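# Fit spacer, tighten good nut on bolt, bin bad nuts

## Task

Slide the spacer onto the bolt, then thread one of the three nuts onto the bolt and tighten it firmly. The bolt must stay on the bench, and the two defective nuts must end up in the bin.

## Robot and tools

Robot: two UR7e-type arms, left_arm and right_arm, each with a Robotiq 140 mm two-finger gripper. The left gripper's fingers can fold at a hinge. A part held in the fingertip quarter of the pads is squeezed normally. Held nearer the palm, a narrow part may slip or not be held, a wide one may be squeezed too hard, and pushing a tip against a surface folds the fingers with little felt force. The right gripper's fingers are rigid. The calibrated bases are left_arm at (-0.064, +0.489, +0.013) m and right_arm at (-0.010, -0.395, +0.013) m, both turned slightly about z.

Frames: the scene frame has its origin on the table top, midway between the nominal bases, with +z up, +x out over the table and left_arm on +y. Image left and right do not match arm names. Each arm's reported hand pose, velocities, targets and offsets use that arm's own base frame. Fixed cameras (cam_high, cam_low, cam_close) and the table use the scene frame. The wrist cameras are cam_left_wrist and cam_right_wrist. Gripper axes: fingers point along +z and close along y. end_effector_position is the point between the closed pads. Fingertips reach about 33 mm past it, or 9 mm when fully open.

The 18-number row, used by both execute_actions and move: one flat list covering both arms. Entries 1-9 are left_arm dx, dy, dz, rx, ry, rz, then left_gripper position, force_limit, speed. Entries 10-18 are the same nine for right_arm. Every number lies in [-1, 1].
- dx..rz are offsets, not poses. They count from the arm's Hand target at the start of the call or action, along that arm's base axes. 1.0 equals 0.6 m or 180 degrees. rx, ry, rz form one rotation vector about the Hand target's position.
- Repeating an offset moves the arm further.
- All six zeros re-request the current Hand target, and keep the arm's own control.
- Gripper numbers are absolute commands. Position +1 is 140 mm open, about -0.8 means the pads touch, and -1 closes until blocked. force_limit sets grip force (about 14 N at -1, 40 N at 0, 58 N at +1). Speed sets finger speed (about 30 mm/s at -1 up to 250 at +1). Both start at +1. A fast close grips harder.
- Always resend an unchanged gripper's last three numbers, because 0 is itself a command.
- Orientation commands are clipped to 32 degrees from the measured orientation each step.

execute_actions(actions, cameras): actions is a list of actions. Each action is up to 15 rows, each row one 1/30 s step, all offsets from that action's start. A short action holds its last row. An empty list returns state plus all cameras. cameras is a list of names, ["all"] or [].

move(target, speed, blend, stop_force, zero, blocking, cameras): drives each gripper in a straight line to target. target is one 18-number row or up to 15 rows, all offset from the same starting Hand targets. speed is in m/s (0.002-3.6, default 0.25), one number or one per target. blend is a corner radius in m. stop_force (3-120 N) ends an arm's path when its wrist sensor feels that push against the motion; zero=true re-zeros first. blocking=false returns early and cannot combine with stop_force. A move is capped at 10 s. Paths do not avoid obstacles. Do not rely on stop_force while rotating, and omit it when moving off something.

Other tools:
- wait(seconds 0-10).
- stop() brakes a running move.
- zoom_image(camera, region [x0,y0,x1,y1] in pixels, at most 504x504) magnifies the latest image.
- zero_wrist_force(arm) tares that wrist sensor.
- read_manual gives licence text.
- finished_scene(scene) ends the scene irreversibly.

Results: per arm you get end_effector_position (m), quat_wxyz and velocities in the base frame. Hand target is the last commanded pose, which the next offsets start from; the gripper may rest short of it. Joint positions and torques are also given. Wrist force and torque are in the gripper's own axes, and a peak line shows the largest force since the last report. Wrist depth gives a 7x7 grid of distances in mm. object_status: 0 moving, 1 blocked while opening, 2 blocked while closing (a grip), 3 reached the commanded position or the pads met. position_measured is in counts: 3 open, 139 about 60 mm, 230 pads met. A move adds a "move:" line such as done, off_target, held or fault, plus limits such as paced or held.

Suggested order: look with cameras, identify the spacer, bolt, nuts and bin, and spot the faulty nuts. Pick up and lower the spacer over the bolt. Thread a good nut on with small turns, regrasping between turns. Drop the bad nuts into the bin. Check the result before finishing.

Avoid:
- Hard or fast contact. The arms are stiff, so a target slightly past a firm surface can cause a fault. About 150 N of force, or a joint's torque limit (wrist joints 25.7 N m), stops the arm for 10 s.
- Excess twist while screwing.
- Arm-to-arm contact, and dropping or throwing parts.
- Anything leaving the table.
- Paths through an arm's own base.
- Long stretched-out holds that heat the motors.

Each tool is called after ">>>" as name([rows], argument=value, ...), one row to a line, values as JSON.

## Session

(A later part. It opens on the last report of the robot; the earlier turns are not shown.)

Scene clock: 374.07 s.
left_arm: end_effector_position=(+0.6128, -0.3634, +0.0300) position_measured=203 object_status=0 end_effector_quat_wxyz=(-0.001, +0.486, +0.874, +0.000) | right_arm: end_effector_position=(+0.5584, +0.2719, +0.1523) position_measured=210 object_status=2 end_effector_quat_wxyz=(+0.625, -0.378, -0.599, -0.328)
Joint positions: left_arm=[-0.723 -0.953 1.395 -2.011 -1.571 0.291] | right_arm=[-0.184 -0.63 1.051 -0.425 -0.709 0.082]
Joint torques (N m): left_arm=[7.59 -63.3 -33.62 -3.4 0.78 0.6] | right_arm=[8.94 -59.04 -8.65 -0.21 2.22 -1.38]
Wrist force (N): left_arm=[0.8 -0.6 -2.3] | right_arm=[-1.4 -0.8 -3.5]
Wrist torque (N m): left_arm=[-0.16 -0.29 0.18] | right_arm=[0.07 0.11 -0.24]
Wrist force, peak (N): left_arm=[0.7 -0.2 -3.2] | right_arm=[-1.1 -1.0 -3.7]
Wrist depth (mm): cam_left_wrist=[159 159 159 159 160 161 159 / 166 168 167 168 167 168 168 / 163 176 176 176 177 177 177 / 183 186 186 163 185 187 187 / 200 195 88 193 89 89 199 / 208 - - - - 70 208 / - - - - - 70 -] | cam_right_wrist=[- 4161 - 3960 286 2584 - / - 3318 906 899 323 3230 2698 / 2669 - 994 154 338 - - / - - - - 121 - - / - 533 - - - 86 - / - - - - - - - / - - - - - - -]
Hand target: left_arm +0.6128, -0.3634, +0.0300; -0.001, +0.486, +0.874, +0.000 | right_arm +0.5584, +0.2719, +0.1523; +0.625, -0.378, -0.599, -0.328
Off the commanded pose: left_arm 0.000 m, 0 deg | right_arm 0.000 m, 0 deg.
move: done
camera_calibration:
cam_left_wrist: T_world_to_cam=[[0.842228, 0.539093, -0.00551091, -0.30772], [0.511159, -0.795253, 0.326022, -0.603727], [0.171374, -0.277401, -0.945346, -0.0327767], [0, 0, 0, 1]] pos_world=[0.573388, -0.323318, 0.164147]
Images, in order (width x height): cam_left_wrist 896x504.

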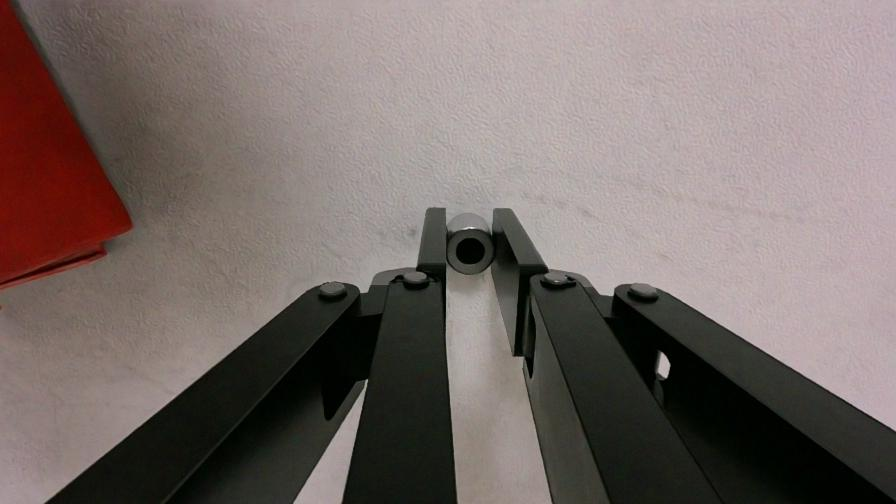

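>>> move([
  [0, 0, 0.4467, 0, 0, 0, -1, -0.5, -1, -0.1, 0.1733, 0, 0, 0, 0, -0.97, 1, -1],
  [-0.05, -0.176, 0.4467, 0, 0, 0, -1, -0.5, -1, -0.1, 0.1733, 0, 0, 0, 0, -0.97, 1, -1],
], speed=[0.2, 0.12], blend=[0.03, 0], cameras=["cam_left_wrist", "cam_right_wrist", "cam_close"])

>>> zoom_image(camera="cam_left_wrist", region=[400, 160, 540, 300])

>>> zoom_image(camera="cam_close", region=[380, 0, 540, 200])

>>> zoom_image(camera="cam_right_wrist", region=[380, 0, 580, 220])

Scene clock: 390.53 s.
left_arm: end_effector_position=(+0.5828, -0.4690, +0.2979) position_measured=203 object_status=2 end_effector_quat_wxyz=(-0.001, +0.486, +0.874, +0.000) | right_arm: end_effector_position=(+0.4984, +0.3759, +0.1523) position_measured=210 object_status=2 end_effector_quat_wxyz=(+0.625, -0.378, -0.599, -0.328)
Joint positions: left_arm=[-0.857 -0.91 0.622 -1.281 -1.571 0.158] | right_arm=[-0.041 -0.75 1.283 -0.538 -0.565 0.083]
Joint torques (N m): left_arm=[6.53 -68 -13.57 -4.47 -1.26 1.27] | right_arm=[-8.54 -39.53 -28.67 3.09 -2.41 0.75]
Wrist force (N): left_arm=[0.5 -0.2 -0.6] | right_arm=[-1.3 -1.0 -3.3]
Wrist torque (N m): left_arm=[-0.10 -0.27 0.06] | right_arm=[0.05 0.10 -0.24]
Wrist force, peak (N): left_arm=[0.7 -0.6 -2.4] | right_arm=[-1.3 -0.9 -4.5]
Wrist depth (mm): cam_left_wrist=[399 405 402 393 405 404 405 / 423 427 415 426 421 427 429 / 439 452 - 441 448 447 455 / - 476 475 161 473 498 478 / 498 - 88 140 89 89 516 / - - - - - 70 - / - - - - - 70 -] | cam_right_wrist=[2480 2855 4092 4721 - 2612 2361 / 2431 3148 787 810 3273 2669 2192 / 2212 - 829 154 - - - / - - 824 - 111 - - / - - - - - 86 - / - - - - - - - / - - - - - - -]
Hand target: left_arm +0.5828, -0.4690, +0.2980; -0.001, +0.486, +0.874, +0.000 | right_arm +0.4984, +0.3759, +0.1523; +0.625, -0.378, -0.599, -0.328
Off the commanded pose: left_arm 0.000 m, 0 deg | right_arm 0.000 m, 0 deg.
move: done
camera_calibration:
cam_left_wrist: T_world_to_cam=[[0.842238, 0.539078, -0.00556814, -0.22412], [0.51121, -0.795333, 0.325744, -0.759707], [0.171173, -0.2772, -0.945442, 0.19655], [0, 0, 0, 1]] pos_world=[0.543488, -0.428918, 0.432048]
cam_right_wrist: T_world_to_cam=[[0.850899, 0.514232, -0.107409, -0.593018], [0.0971438, -0.354957, -0.929822, 0.227328], [-0.51627, 0.78075, -0.351987, 0.159871], [0, 0, 0, 1]] pos_world=[0.565051, 0.260821, 0.203952]
Images, in order (width x height): cam_close 896x504, cam_left_wrist 896x504, cam_right_wrist 896x504.

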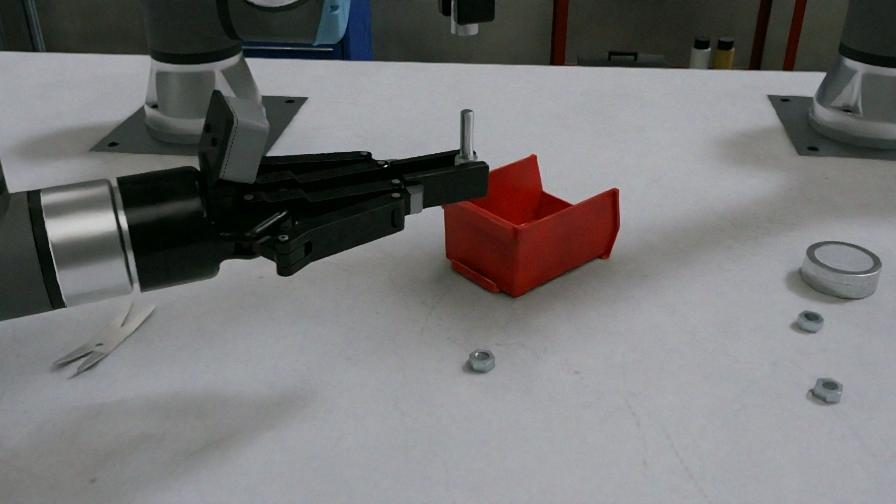

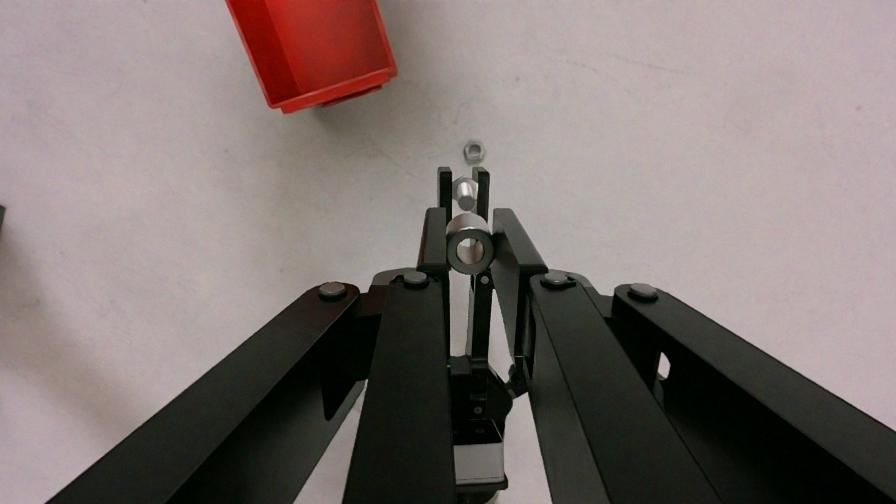

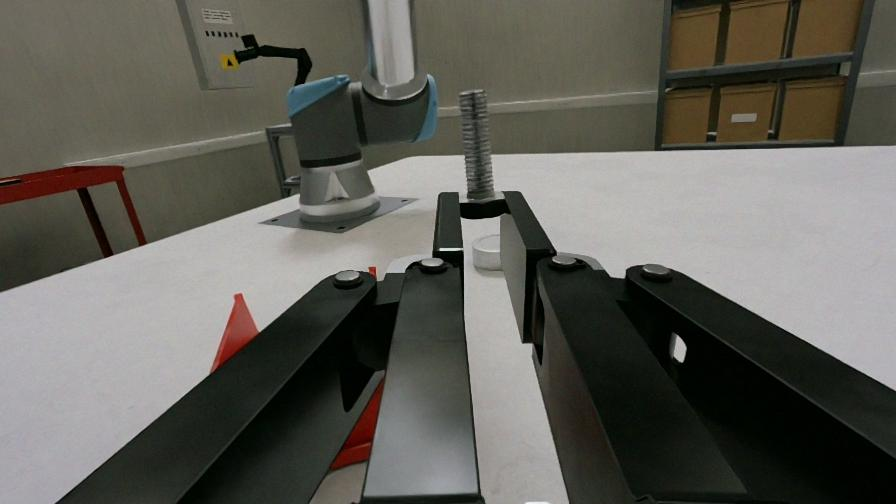

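Scaled by 3.600 from the camera's 896x504 image, which has a finer 1280x720 frame.

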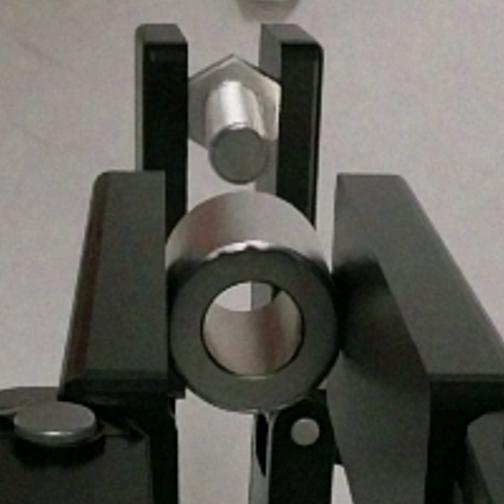

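Scaled by 2.520 from the camera's 896x504 image, which has a finer 1280x720 frame.

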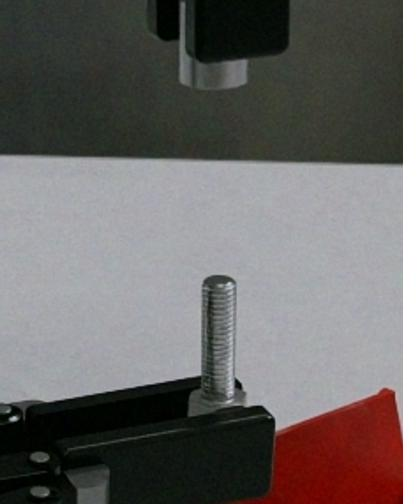

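Scaled by 2.291 from the camera's 896x504 image, which has a finer 1280x720 frame.

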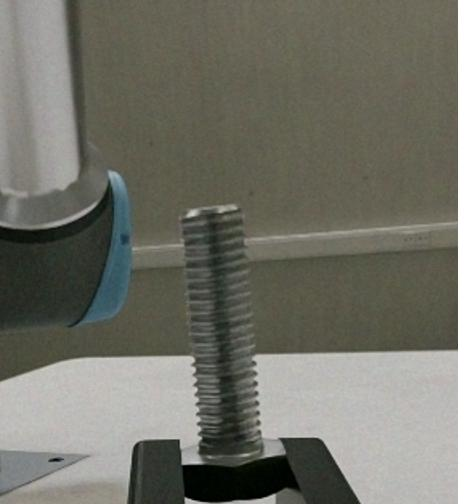

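>>> move(target=[0.0011, 0.0021, -0.0833, 0, 0, 0, -1, -0.5, -1, 0, 0, 0, 0, 0, 0, -0.97, 1, -1], speed=0.1, cameras=["cam_left_wrist", "cam_right_wrist", "cam_close"])

>>> zoom_image(camera="cam_left_wrist", region=[400, 160, 540, 300])

>>> zoom_image(camera="cam_close", region=[410, 50, 530, 170])

>>> zoom_image(camera="cam_right_wrist", region=[380, 0, 580, 220])

Scene clock: 401.80 s.
left_arm: end_effector_position=(+0.5835, -0.4677, +0.2482) position_measured=203 object_status=2 end_effector_quat_wxyz=(-0.001, +0.486, +0.874, +0.000) | right_arm: end_effector_position=(+0.4984, +0.3759, +0.1523) position_measured=210 object_status=2 end_effector_quat_wxyz=(+0.625, -0.378, -0.599, -0.328)
Joint positions: left_arm=[-0.855 -0.948 0.816 -1.437 -1.571 0.16] | right_arm=[-0.041 -0.75 1.283 -0.538 -0.565 0.083]
Joint torques (N m): left_arm=[2.02 -41.63 -31.27 -2.53 0.64 0.05] | right_arm=[-8.02 -40.96 -28.76 2.96 -2.31 -0.95]
Wrist force (N): left_arm=[0.6 -0.3 -0.4] | right_arm=[-1.2 -0.9 -3.4]
Wrist torque (N m): left_arm=[-0.14 -0.28 0.00] | right_arm=[0.05 0.09 -0.24]
Wrist force, peak (N): left_arm=[0.7 -0.5 -2.2] | right_arm=[-1.3 -0.8 -3.5]
Wrist depth (mm): cam_left_wrist=[358 356 352 358 358 361 362 / 369 - 377 374 382 379 386 / - - 394 391 399 398 403 / 424 - 423 161 422 425 415 / 446 452 86 95 89 85 445 / 468 - - - - 70 466 / - - - - - 70 -] | cam_right_wrist=[- 3610 3836 129 - 2531 2480 / 2252 2728 774 777 - 2923 - / 1574 - 841 153 - - - / - 772 - - 112 - - / - - - - - 86 - / - - - - - - - / - - - - - - -]
Hand target: left_arm +0.5835, -0.4678, +0.2480; -0.001, +0.486, +0.874, +0.000 | right_arm +0.4984, +0.3759, +0.1523; +0.625, -0.378, -0.599, -0.328
Off the commanded pose: left_arm 0.000 m, 0 deg | right_arm 0.000 m, 0 deg.
move: done
camera_calibration:
cam_left_wrist: T_world_to_cam=[[0.842196, 0.539144, -0.00550005, -0.225577], [0.511181, -0.795188, 0.326145, -0.742865], [0.171466, -0.27749, -0.945304, 0.149482], [0, 0, 0, 1]] pos_world=[0.544088, -0.427618, 0.382347]
cam_right_wrist: T_world_to_cam=[[0.850899, 0.514232, -0.107409, -0.593018], [0.0971438, -0.354957, -0.929822, 0.227328], [-0.51627, 0.78075, -0.351987, 0.159871], [0, 0, 0, 1]] pos_world=[0.565051, 0.260821, 0.203952]
Images, in order (width x height): cam_close 896x504, cam_left_wrist 896x504, cam_right_wrist 896x504.

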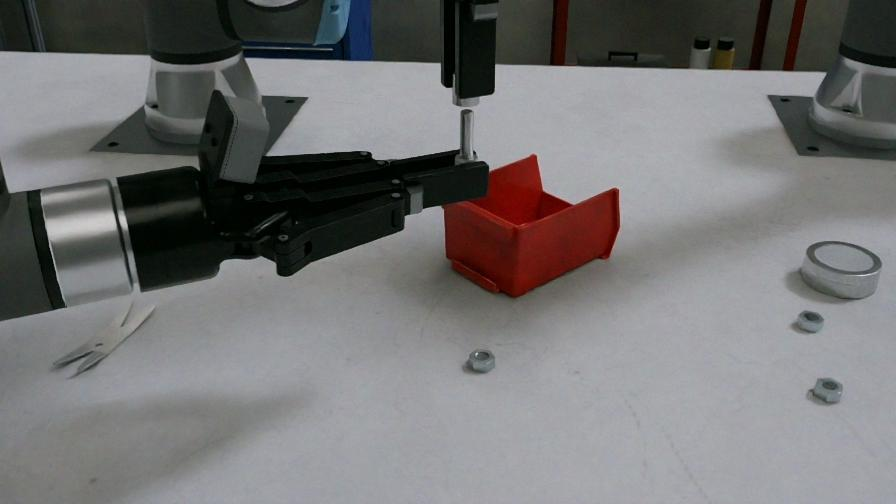

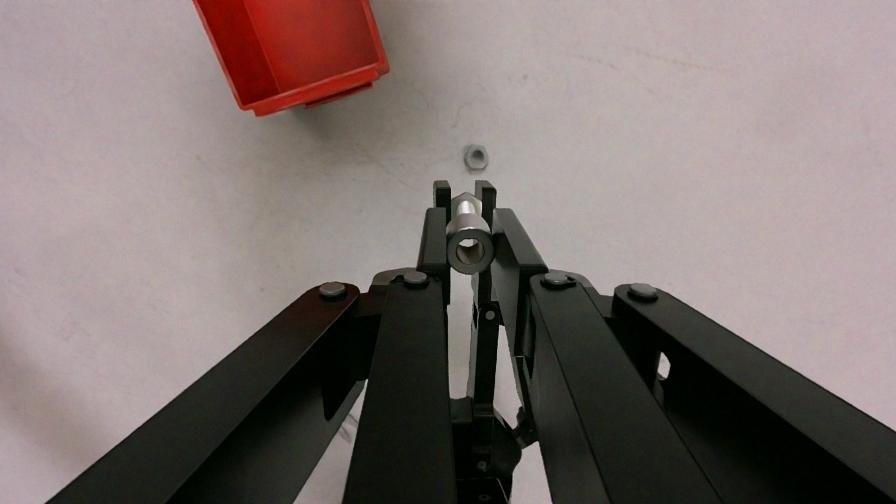

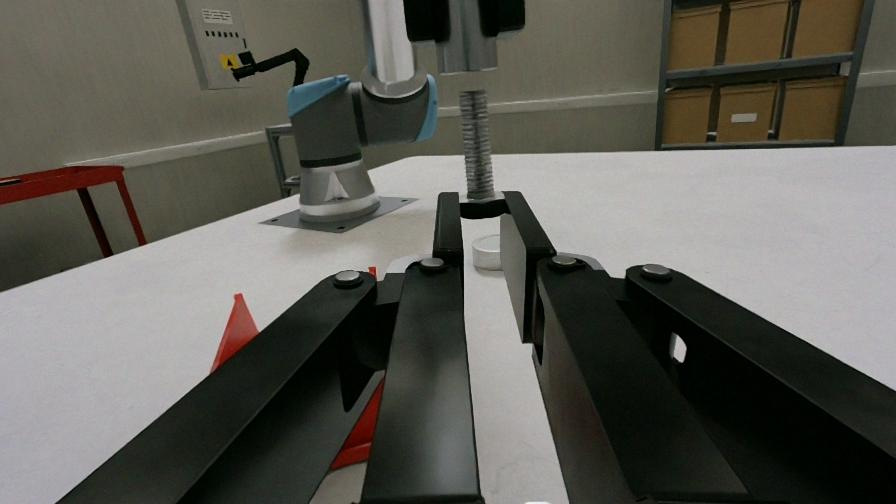

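Scaled by 3.600 from the camera's 896x504 image, which has a finer 1280x720 frame.

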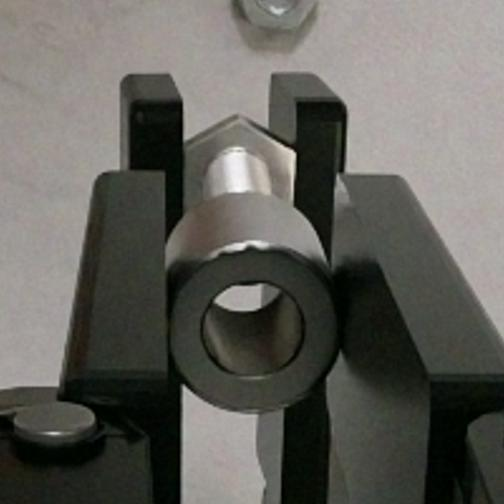

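Scaled by 4.200 from the camera's 896x504 image, which has a finer 1280x720 frame.

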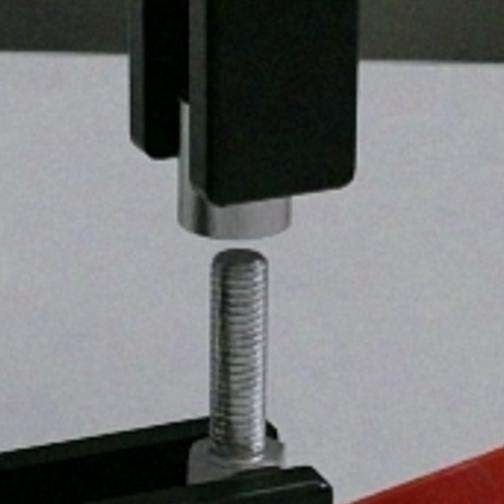

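Scaled by 2.291 from the camera's 896x504 image, which has a finer 1280x720 frame.

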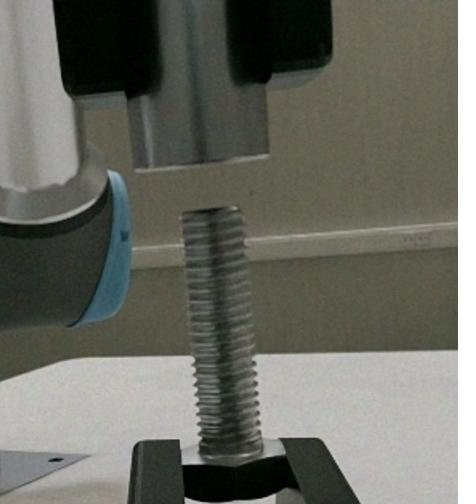

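>>> move([
  [0.0011, 0.0014, 0, 0, 0, 0, -1, -0.5, -1, 0, 0, 0, 0, 0, 0, -0.97, 1, -1],
], speed=0.05)

>>> move([
  [0, 0, -0.0333, 0, 0, 0, -1, -0.5, -1, 0, 0, 0, 0, 0, 0, -0.97, 1, -1],
], speed=0.015, stop_force=4, cameras=["cam_left_wrist", "cam_right_wrist", "cam_close"])

>>> zoom_image(camera="cam_close", region=[410, 50, 530, 170])

>>> zoom_image(camera="cam_right_wrist", region=[380, 0, 580, 220])

Scene clock: 414.67 s.
left_arm: end_effector_position=(+0.5841, -0.4669, +0.2480) position_measured=203 object_status=2 end_effector_quat_wxyz=(-0.001, +0.486, +0.874, +0.000) | right_arm: end_effector_position=(+0.4984, +0.3759, +0.1523) position_measured=210 object_status=2 end_effector_quat_wxyz=(+0.625, -0.378, -0.599, -0.328)
Joint positions: left_arm=[-0.853 -0.948 0.816 -1.437 -1.571 0.161] | right_arm=[-0.041 -0.75 1.283 -0.538 -0.565 0.083]
Joint torques (N m): left_arm=[6.94 -44.47 -19.23 -3.58 0.71 1.27] | right_arm=[-7.73 -40.04 -27.8 2.92 -2.28 -1.27]
Wrist force (N): left_arm=[0.5 -0.4 -0.5] | right_arm=[-1.2 -0.9 -3.2]
Wrist torque (N m): left_arm=[-0.16 -0.26 0.00] | right_arm=[0.06 0.10 -0.24]
Wrist force, peak (N): left_arm=[0.6 -0.4 -0.8] | right_arm=[-1.3 -1.1 -3.6]
Wrist depth (mm): cam_left_wrist=[358 356 357 358 356 357 360 / 376 381 377 375 379 387 373 / 404 400 397 392 394 394 400 / 408 407 422 161 423 420 429 / 456 - 88 95 89 84 471 / - - - - - 70 - / - - - - - 70 -] | cam_right_wrist=[2154 3148 3610 131 - 2505 2154 / 2098 3610 797 800 - 3148 2252 / 2273 2557 847 155 - - - / - - - - 102 - - / - - - - - 86 - / - - - - - - - / - - - - - - -]
Hand target: left_arm +0.5841, -0.4669, +0.2480; -0.001, +0.486, +0.874, +0.000 | right_arm +0.4984, +0.3759, +0.1523; +0.625, -0.378, -0.599, -0.328
Off the commanded pose: left_arm 0.000 m, 0 deg | right_arm 0.000 m, 0 deg.
move: done

Scene clock: 417.03 s.
left_arm: end_effector_position=(+0.5841, -0.4669, +0.2281) position_measured=203 object_status=2 end_effector_quat_wxyz=(-0.001, +0.486, +0.874, +0.000) | right_arm: end_effector_position=(+0.4984, +0.3759, +0.1523) position_measured=210 object_status=2 end_effector_quat_wxyz=(+0.625, -0.378, -0.599, -0.328)
Joint positions: left_arm=[-0.853 -0.955 0.878 -1.493 -1.571 0.161] | right_arm=[-0.041 -0.75 1.283 -0.538 -0.565 0.083]
Joint torques (N m): left_arm=[6.81 -61.38 -35.33 -1.29 0.01 -0.43] | right_arm=[-7.46 -40.65 -28.14 2.82 -2.11 -1.12]
Wrist force (N): left_arm=[0.5 -0.4 -0.7] | right_arm=[-1.1 -0.7 -3.4]
Wrist torque (N m): left_arm=[-0.15 -0.24 -0.01] | right_arm=[0.10 0.06 -0.24]
Wrist force, peak (N): left_arm=[0.4 -0.4 -1.0] | right_arm=[-1.3 -1.0 -3.5]
Wrist depth (mm): cam_left_wrist=[340 334 339 342 340 338 340 / 357 358 361 355 355 358 - / - - 387 371 379 380 377 / 400 - 400 161 396 - 400 / 426 - 88 95 89 85 - / 442 - - - - 70 - / - - - - - 70 -] | cam_right_wrist=[2252 3318 4092 129 - 2728 2728 / - - 772 140 - 2698 2505 / 2135 3318 847 153 - - - / - - - - 110 593 - / - - - - - 87 - / - - - - - - - / - - - - - - -]
Hand target: left_arm +0.5841, -0.4669, +0.2281; -0.001, +0.486, +0.874, +0.000 | right_arm +0.4984, +0.3759, +0.1523; +0.625, -0.378, -0.599, -0.328
Off the commanded pose: left_arm 0.000 m, 0 deg | right_arm 0.000 m, 0 deg.
move: done
camera_calibration:
cam_left_wrist: T_world_to_cam=[[0.842228, 0.539093, -0.00551091, -0.226745], [0.511159, -0.795253, 0.326022, -0.735969], [0.171374, -0.277401, -0.945346, 0.130592], [0, 0, 0, 1]] pos_world=[0.544788, -0.426818, 0.362147]
cam_right_wrist: T_world_to_cam=[[0.850899, 0.514232, -0.107409, -0.593018], [0.0971438, -0.354957, -0.929822, 0.227328], [-0.51627, 0.78075, -0.351987, 0.159871], [0, 0, 0, 1]] pos_world=[0.565051, 0.260821, 0.203952]
Images, in order (width x height): cam_close 896x504, cam_left_wrist 896x504, cam_right_wrist 896x504.

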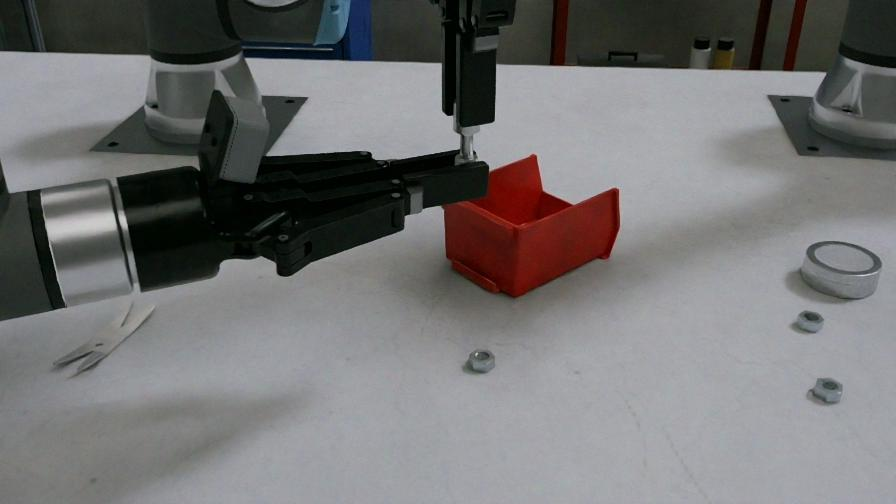

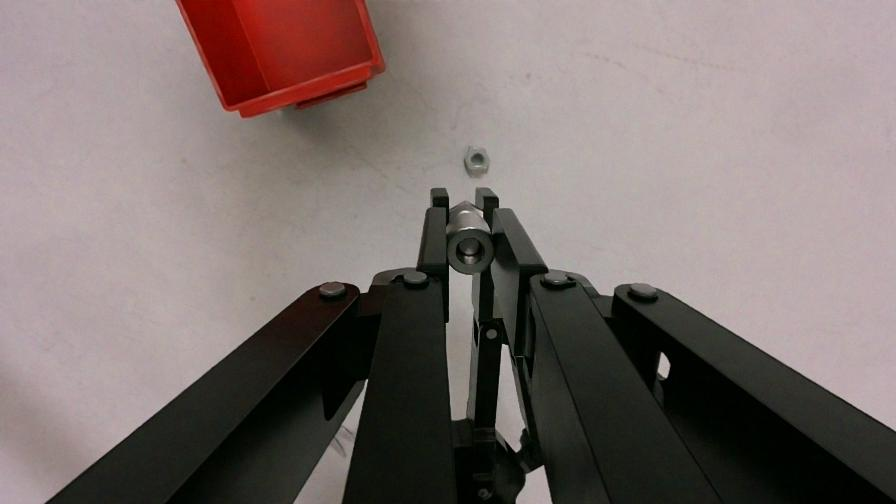

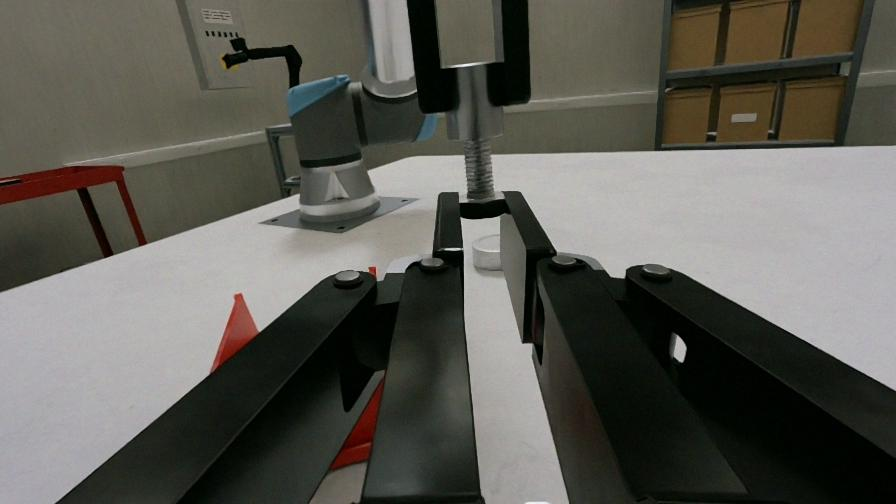

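Scaled by 4.200 from the camera's 896x504 image, which has a finer 1280x720 frame.

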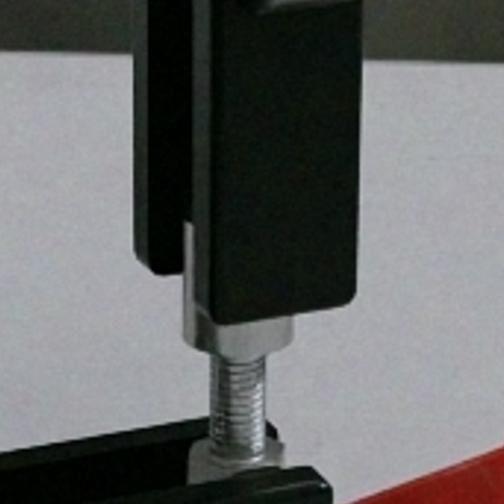

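Scaled by 2.291 from the camera's 896x504 image, which has a finer 1280x720 frame.

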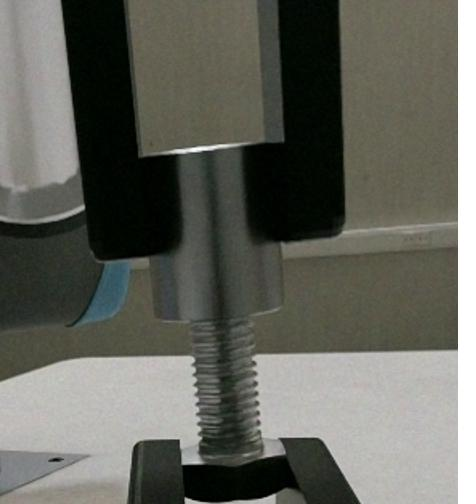

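>>> move([
  [0, 0, -0.0417, 0, 0, 0, -1, -0.5, -1, 0, 0, 0, 0, 0, 0, -0.97, 1, -1],
], speed=0.015, stop_force=4, cameras=["cam_right_wrist", "cam_close"])

>>> zoom_image(camera="cam_right_wrist", region=[380, 0, 580, 220])

Scene clock: 423.60 s.
left_arm: end_effector_position=(+0.5841, -0.4669, +0.2078) position_measured=203 object_status=2 end_effector_quat_wxyz=(-0.001, +0.486, +0.874, +0.000) | right_arm: end_effector_position=(+0.4984, +0.3759, +0.1523) position_measured=210 object_status=2 end_effector_quat_wxyz=(+0.625, -0.378, -0.599, -0.328)
Joint positions: left_arm=[-0.853 -0.958 0.935 -1.546 -1.571 0.161] | right_arm=[-0.041 -0.75 1.283 -0.538 -0.565 0.083]
Joint torques (N m): left_arm=[4.34 -38.17 -35.26 -3.28 -0.63 -0.13] | right_arm=[-5.04 -56.28 -28.01 2.94 -2.14 -1.26]
Wrist force (N): left_arm=[0.4 -0.8 -2.5] | right_arm=[-3.5 -0.5 -4.3]
Wrist torque (N m): left_arm=[-0.11 -0.21 0.00] | right_arm=[0.03 0.11 -0.25]
Wrist force, peak (N): left_arm=[1.6 0.0 -9.2] | right_arm=[-11.5 -0.8 -4.5]
Wrist depth (mm): cam_left_wrist=[321 295 317 321 317 323 321 / 337 320 337 343 341 342 340 / 355 358 341 355 352 357 354 / 377 376 376 152 373 379 379 / 403 396 88 193 89 89 400 / - - - - - 70 417 / - - - - - 70 -] | cam_right_wrist=[- 4307 3777 129 3458 2431 2384 / - - 792 143 3610 2855 2505 / 2252 3836 832 148 930 - - / 2822 - - - 121 - - / - - - - - 86 - / - - - - - - - / - - - - - - -]
Hand target: left_arm +0.5841, -0.4669, +0.2078; -0.001, +0.486, +0.874, +0.000 (not the last commanded pose) | right_arm +0.4984, +0.3759, +0.1523; +0.625, -0.378, -0.599, -0.328
Off the commanded pose: left_arm 0.005 m, 0 deg | right_arm 0.000 m, 0 deg.
move: contact (left_arm)
camera_calibration:
cam_right_wrist: T_world_to_cam=[[0.850899, 0.514232, -0.107409, -0.593018], [0.0971438, -0.354957, -0.929822, 0.227328], [-0.51627, 0.78075, -0.351987, 0.159871], [0, 0, 0, 1]] pos_world=[0.565051, 0.260821, 0.203952]
Images, in order (width x height): cam_close 896x504, cam_right_wrist 896x504.

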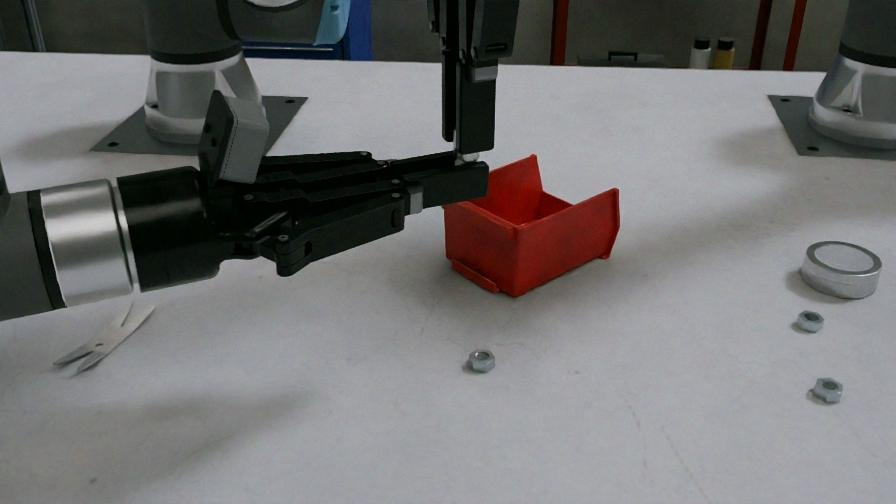

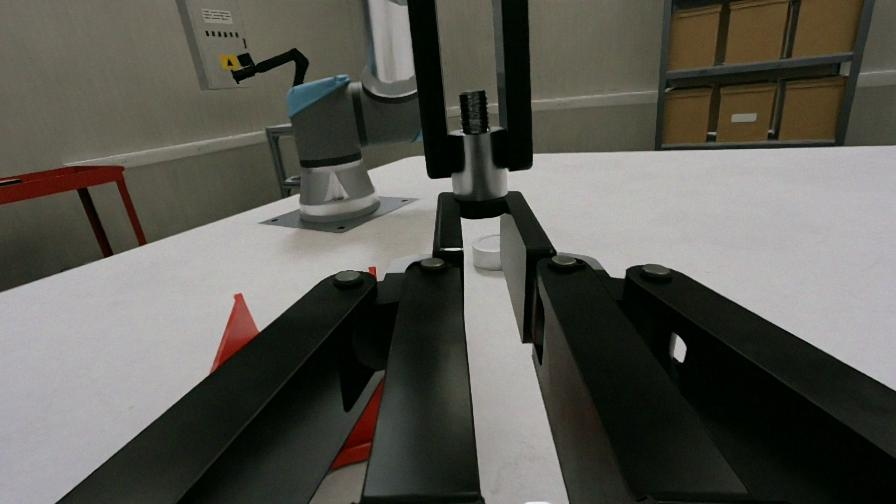

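Scaled by 2.291 from the camera's 896x504 image, which has a finer 1280x720 frame.

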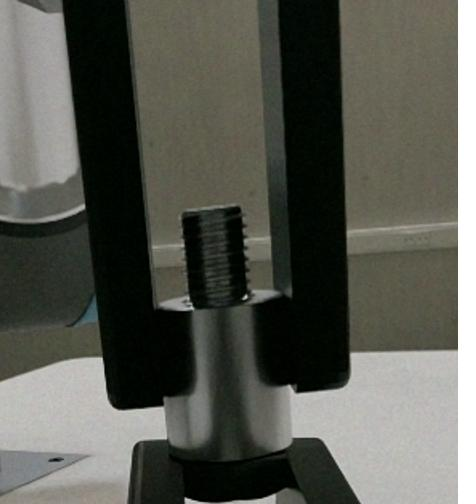

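>>> move([
  [0, 0, 0, 0, 0, 0, -0.35, -0.5, -1, 0, 0, 0, 0, 0, 0, -0.97, 1, -1],
  [0, 0, 0.15, 0, 0, 0, -0.35, -0.5, -1, 0, 0, 0, 0, 0, 0, -0.97, 1, -1],
  [0.005, 0.154, 0.13, 0, 0, 0.6322, -0.35, -0.5, -1, 0, 0, 0, 0, 0, 0, -0.97, 1, -1],
  [0.01, 0.309, 0, 0, 0, -0.7356, -0.35, -0.5, -1, 0, 0, 0, 0, 0, 0, -0.97, 1, -1],
  [0.0148, 0.4632, -0.163, 0, 0, -0.1033, -0.35, -0.5, -1, 0, 0, 0, 0, 0, 0, -0.97, 1, -1],
], speed=[0.1, 0.1, 0.8, 0.8, 0.8], blend=[0, 0.01, 0.03, 0.03, 0], cameras=["cam_left_wrist", "cam_right_wrist"])

>>> zoom_image(camera="cam_right_wrist", region=[380, 0, 580, 220])

Scene clock: 452.80 s.
left_arm: end_effector_position=(+0.5930, -0.1889, +0.1099) position_measured=173 object_status=3 end_effector_quat_wxyz=(-0.001, +0.621, +0.784, +0.000) | right_arm: end_effector_position=(+0.4984, +0.3759, +0.1523) position_measured=210 object_status=2 end_effector_quat_wxyz=(+0.625, -0.378, -0.599, -0.328)
Joint positions: left_arm=[-0.525 -1.228 1.597 -1.938 -1.57 -5.469] | right_arm=[-0.041 -0.75 1.283 -0.538 -0.565 0.083]
Joint torques (N m): left_arm=[-8.41 -36.95 -35.37 -1.46 -0.17 -0.96] | right_arm=[8.4 -41.35 -28.01 2.65 -2.03 -1.11]
Wrist force (N): left_arm=[0.6 -0.3 -1.3] | right_arm=[-1.6 -0.7 -4.1]
Wrist torque (N m): left_arm=[-0.13 -0.28 -0.01] | right_arm=[0.09 0.09 -0.24]
Wrist force, peak (N): left_arm=[0.6 -0.9 -2.9] | right_arm=[-3.8 -0.4 -4.5]
Wrist depth (mm): cam_left_wrist=[229 229 232 232 232 232 233 / 246 244 244 244 244 245 244 / 261 256 257 254 254 255 263 / 271 272 270 273 162 275 274 / 290 - 88 287 89 87 291 / - 69 - 313 - 70 - / - - - 339 - - -] | cam_right_wrist=[- 3148 2640 841 358 336 2338 / 2923 2046 808 838 3031 2612 2407 / 2294 3273 841 150 789 - - / - 930 733 - 558 - - / - - - - - 86 - / - - - - - - - / - - - - - - -]
Hand target: left_arm +0.5930, -0.1890, +0.1100; -0.001, +0.621, +0.784, +0.000 | right_arm +0.4984, +0.3759, +0.1523; +0.625, -0.378, -0.599, -0.328
Off the commanded pose: left_arm 0.000 m, 0 deg | right_arm 0.000 m, 0 deg.
move: done
camera_calibration:
cam_left_wrist: T_world_to_cam=[[0.970175, 0.242342, -0.00561307, -0.516566], [0.230901, -0.916827, 0.325749, -0.337597], [0.0737963, -0.317329, -0.94544, 0.144775], [0, 0, 0, 1]] pos_world=[0.568427, -0.138391, 0.243948]
cam_right_wrist: T_world_to_cam=[[0.850899, 0.514232, -0.107409, -0.593018], [0.0971438, -0.354957, -0.929822, 0.227328], [-0.51627, 0.78075, -0.351987, 0.159871], [0, 0, 0, 1]] pos_world=[0.565051, 0.260821, 0.203952]
Images, in order (width x height): cam_left_wrist 896x504, cam_right_wrist 896x504.

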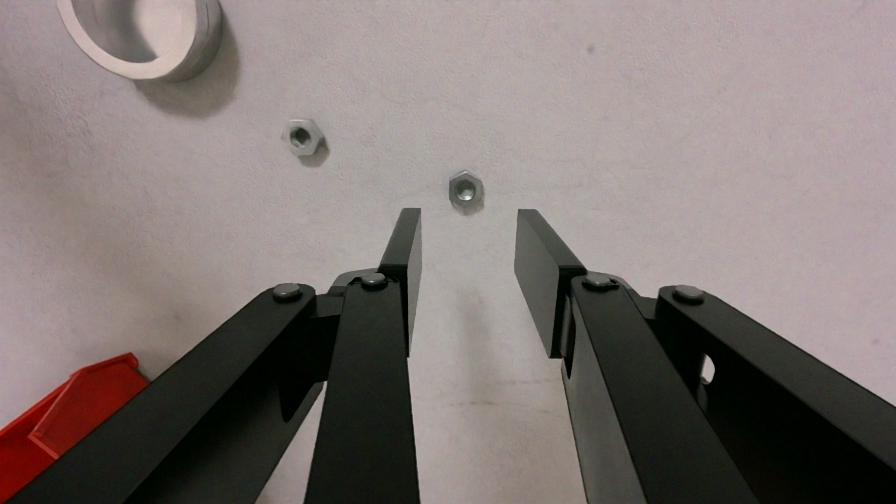

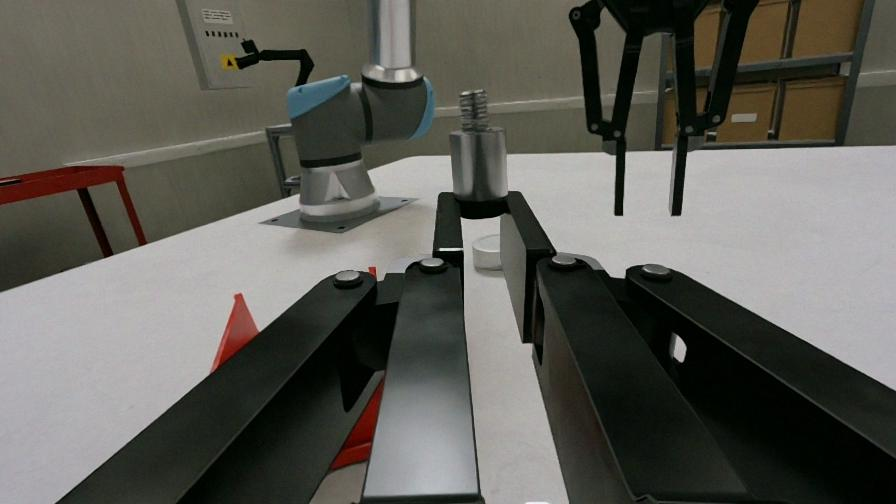

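Scaled by 2.291 from the camera's 896x504 image, which has a finer 1280x720 frame.

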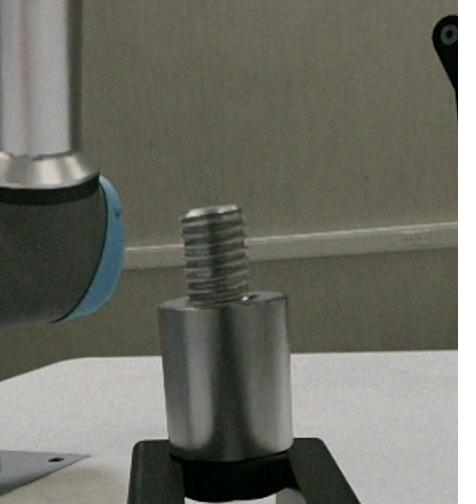

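>>> zoom_image(camera="cam_left_wrist", region=[424, 148, 508, 232])

>>> zoom_image(camera="cam_left_wrist", region=[260, 95, 344, 179])

Scaled by 6.000 from the camera's 896x504 image, which has a finer 1280x720 frame.

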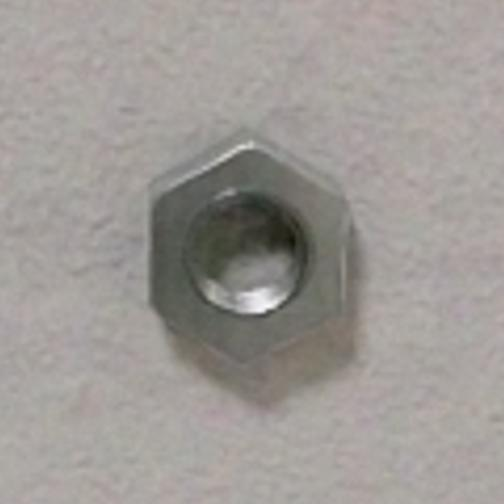

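Scaled by 6.000 from the camera's 896x504 image, which has a finer 1280x720 frame.

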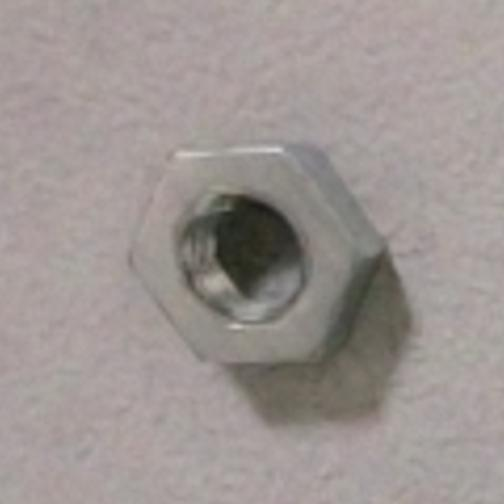

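>>> move([
  [0, 0.0092, -0.143, 0, 0, 0, -0.35, -0.5, -1, 0, 0, 0, 0, 0, 0, -0.97, 1, -1],
  [0, 0.0092, -0.143, 0, 0, 0, -1, -0.1, -1, 0, 0, 0, 0, 0, 0, -0.97, 1, -1],
], speed=0.1, cameras=["cam_left_wrist"])

>>> zoom_image(camera="cam_left_wrist", region=[410, 190, 530, 290])

Scene clock: 473.60 s.
left_arm: end_effector_position=(+0.5930, -0.1835, +0.0242) position_measured=203 object_status=0 end_effector_quat_wxyz=(-0.001, +0.621, +0.784, +0.000) | right_arm: end_effector_position=(+0.4984, +0.3759, +0.1523) position_measured=210 object_status=2 end_effector_quat_wxyz=(+0.625, -0.378, -0.599, -0.328)
Joint positions: left_arm=[-0.517 -1.139 1.714 -2.144 -1.57 -5.461] | right_arm=[-0.041 -0.75 1.283 -0.538 -0.565 0.083]
Joint torques (N m): left_arm=[-6.72 -53.39 -31.69 -3.57 1.22 -0.61] | right_arm=[8.66 -41.57 -27.57 2.73 -2.09 -0.88]
Wrist force (N): left_arm=[0.9 -0.6 -3.1] | right_arm=[-1.7 -0.9 -4.2]
Wrist torque (N m): left_arm=[-0.12 -0.30 -0.01] | right_arm=[0.06 0.11 -0.24]
Wrist force, peak (N): left_arm=[0.3 -0.3 -3.7] | right_arm=[-1.5 -0.8 -4.6]
Wrist depth (mm): cam_left_wrist=[151 153 154 154 154 154 154 / 162 162 162 162 162 162 163 / 170 170 171 170 171 172 171 / 181 180 180 171 179 181 181 / 191 188 88 187 89 89 192 / 201 - - 202 - 70 202 / - - - - - 70 -] | cam_right_wrist=[- 2790 - - 342 329 2384 / - 3069 802 - 377 358 2759 / 2640 - 832 150 402 383 - / - - - - 117 - - / - - - - - 87 - / - - - - - - - / - - - - - - -]
Hand target: left_arm +0.5930, -0.1835, +0.0242; -0.001, +0.621, +0.784, +0.000 | right_arm +0.4984, +0.3759, +0.1523; +0.625, -0.378, -0.599, -0.328
Off the commanded pose: left_arm 0.000 m, 0 deg | right_arm 0.000 m, 0 deg.
move: done
camera_calibration:
cam_left_wrist: T_world_to_cam=[[0.970164, 0.242386, -0.00547531, -0.518487], [0.23088, -0.916745, 0.325997, -0.304676], [0.0739976, -0.317534, -0.945355, 0.0653325], [0, 0, 0, 1]] pos_world=[0.568526, -0.132891, 0.158247]
Images, in order (width x height): cam_left_wrist 896x504.

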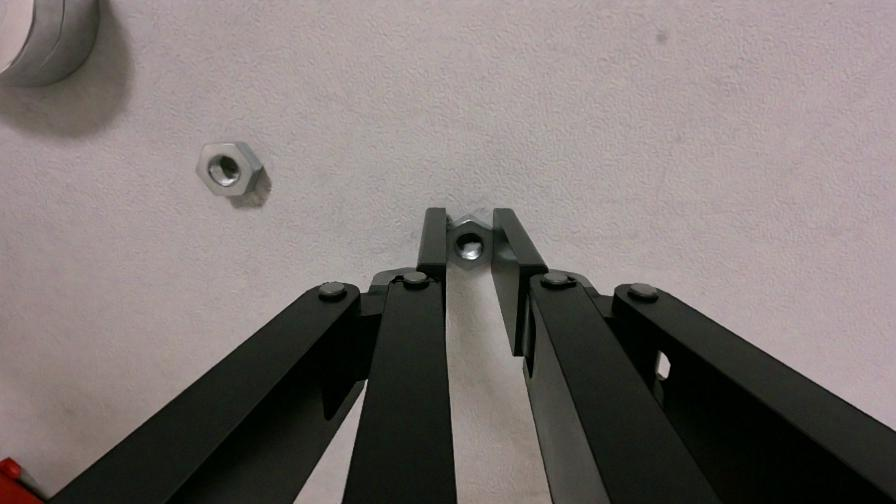

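Scaled by 4.200 from the camera's 896x504 image, which has a finer 1280x720 frame.

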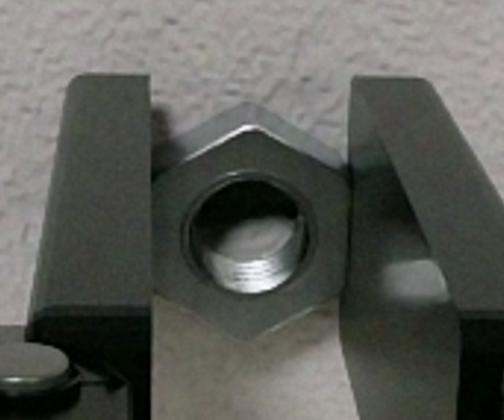

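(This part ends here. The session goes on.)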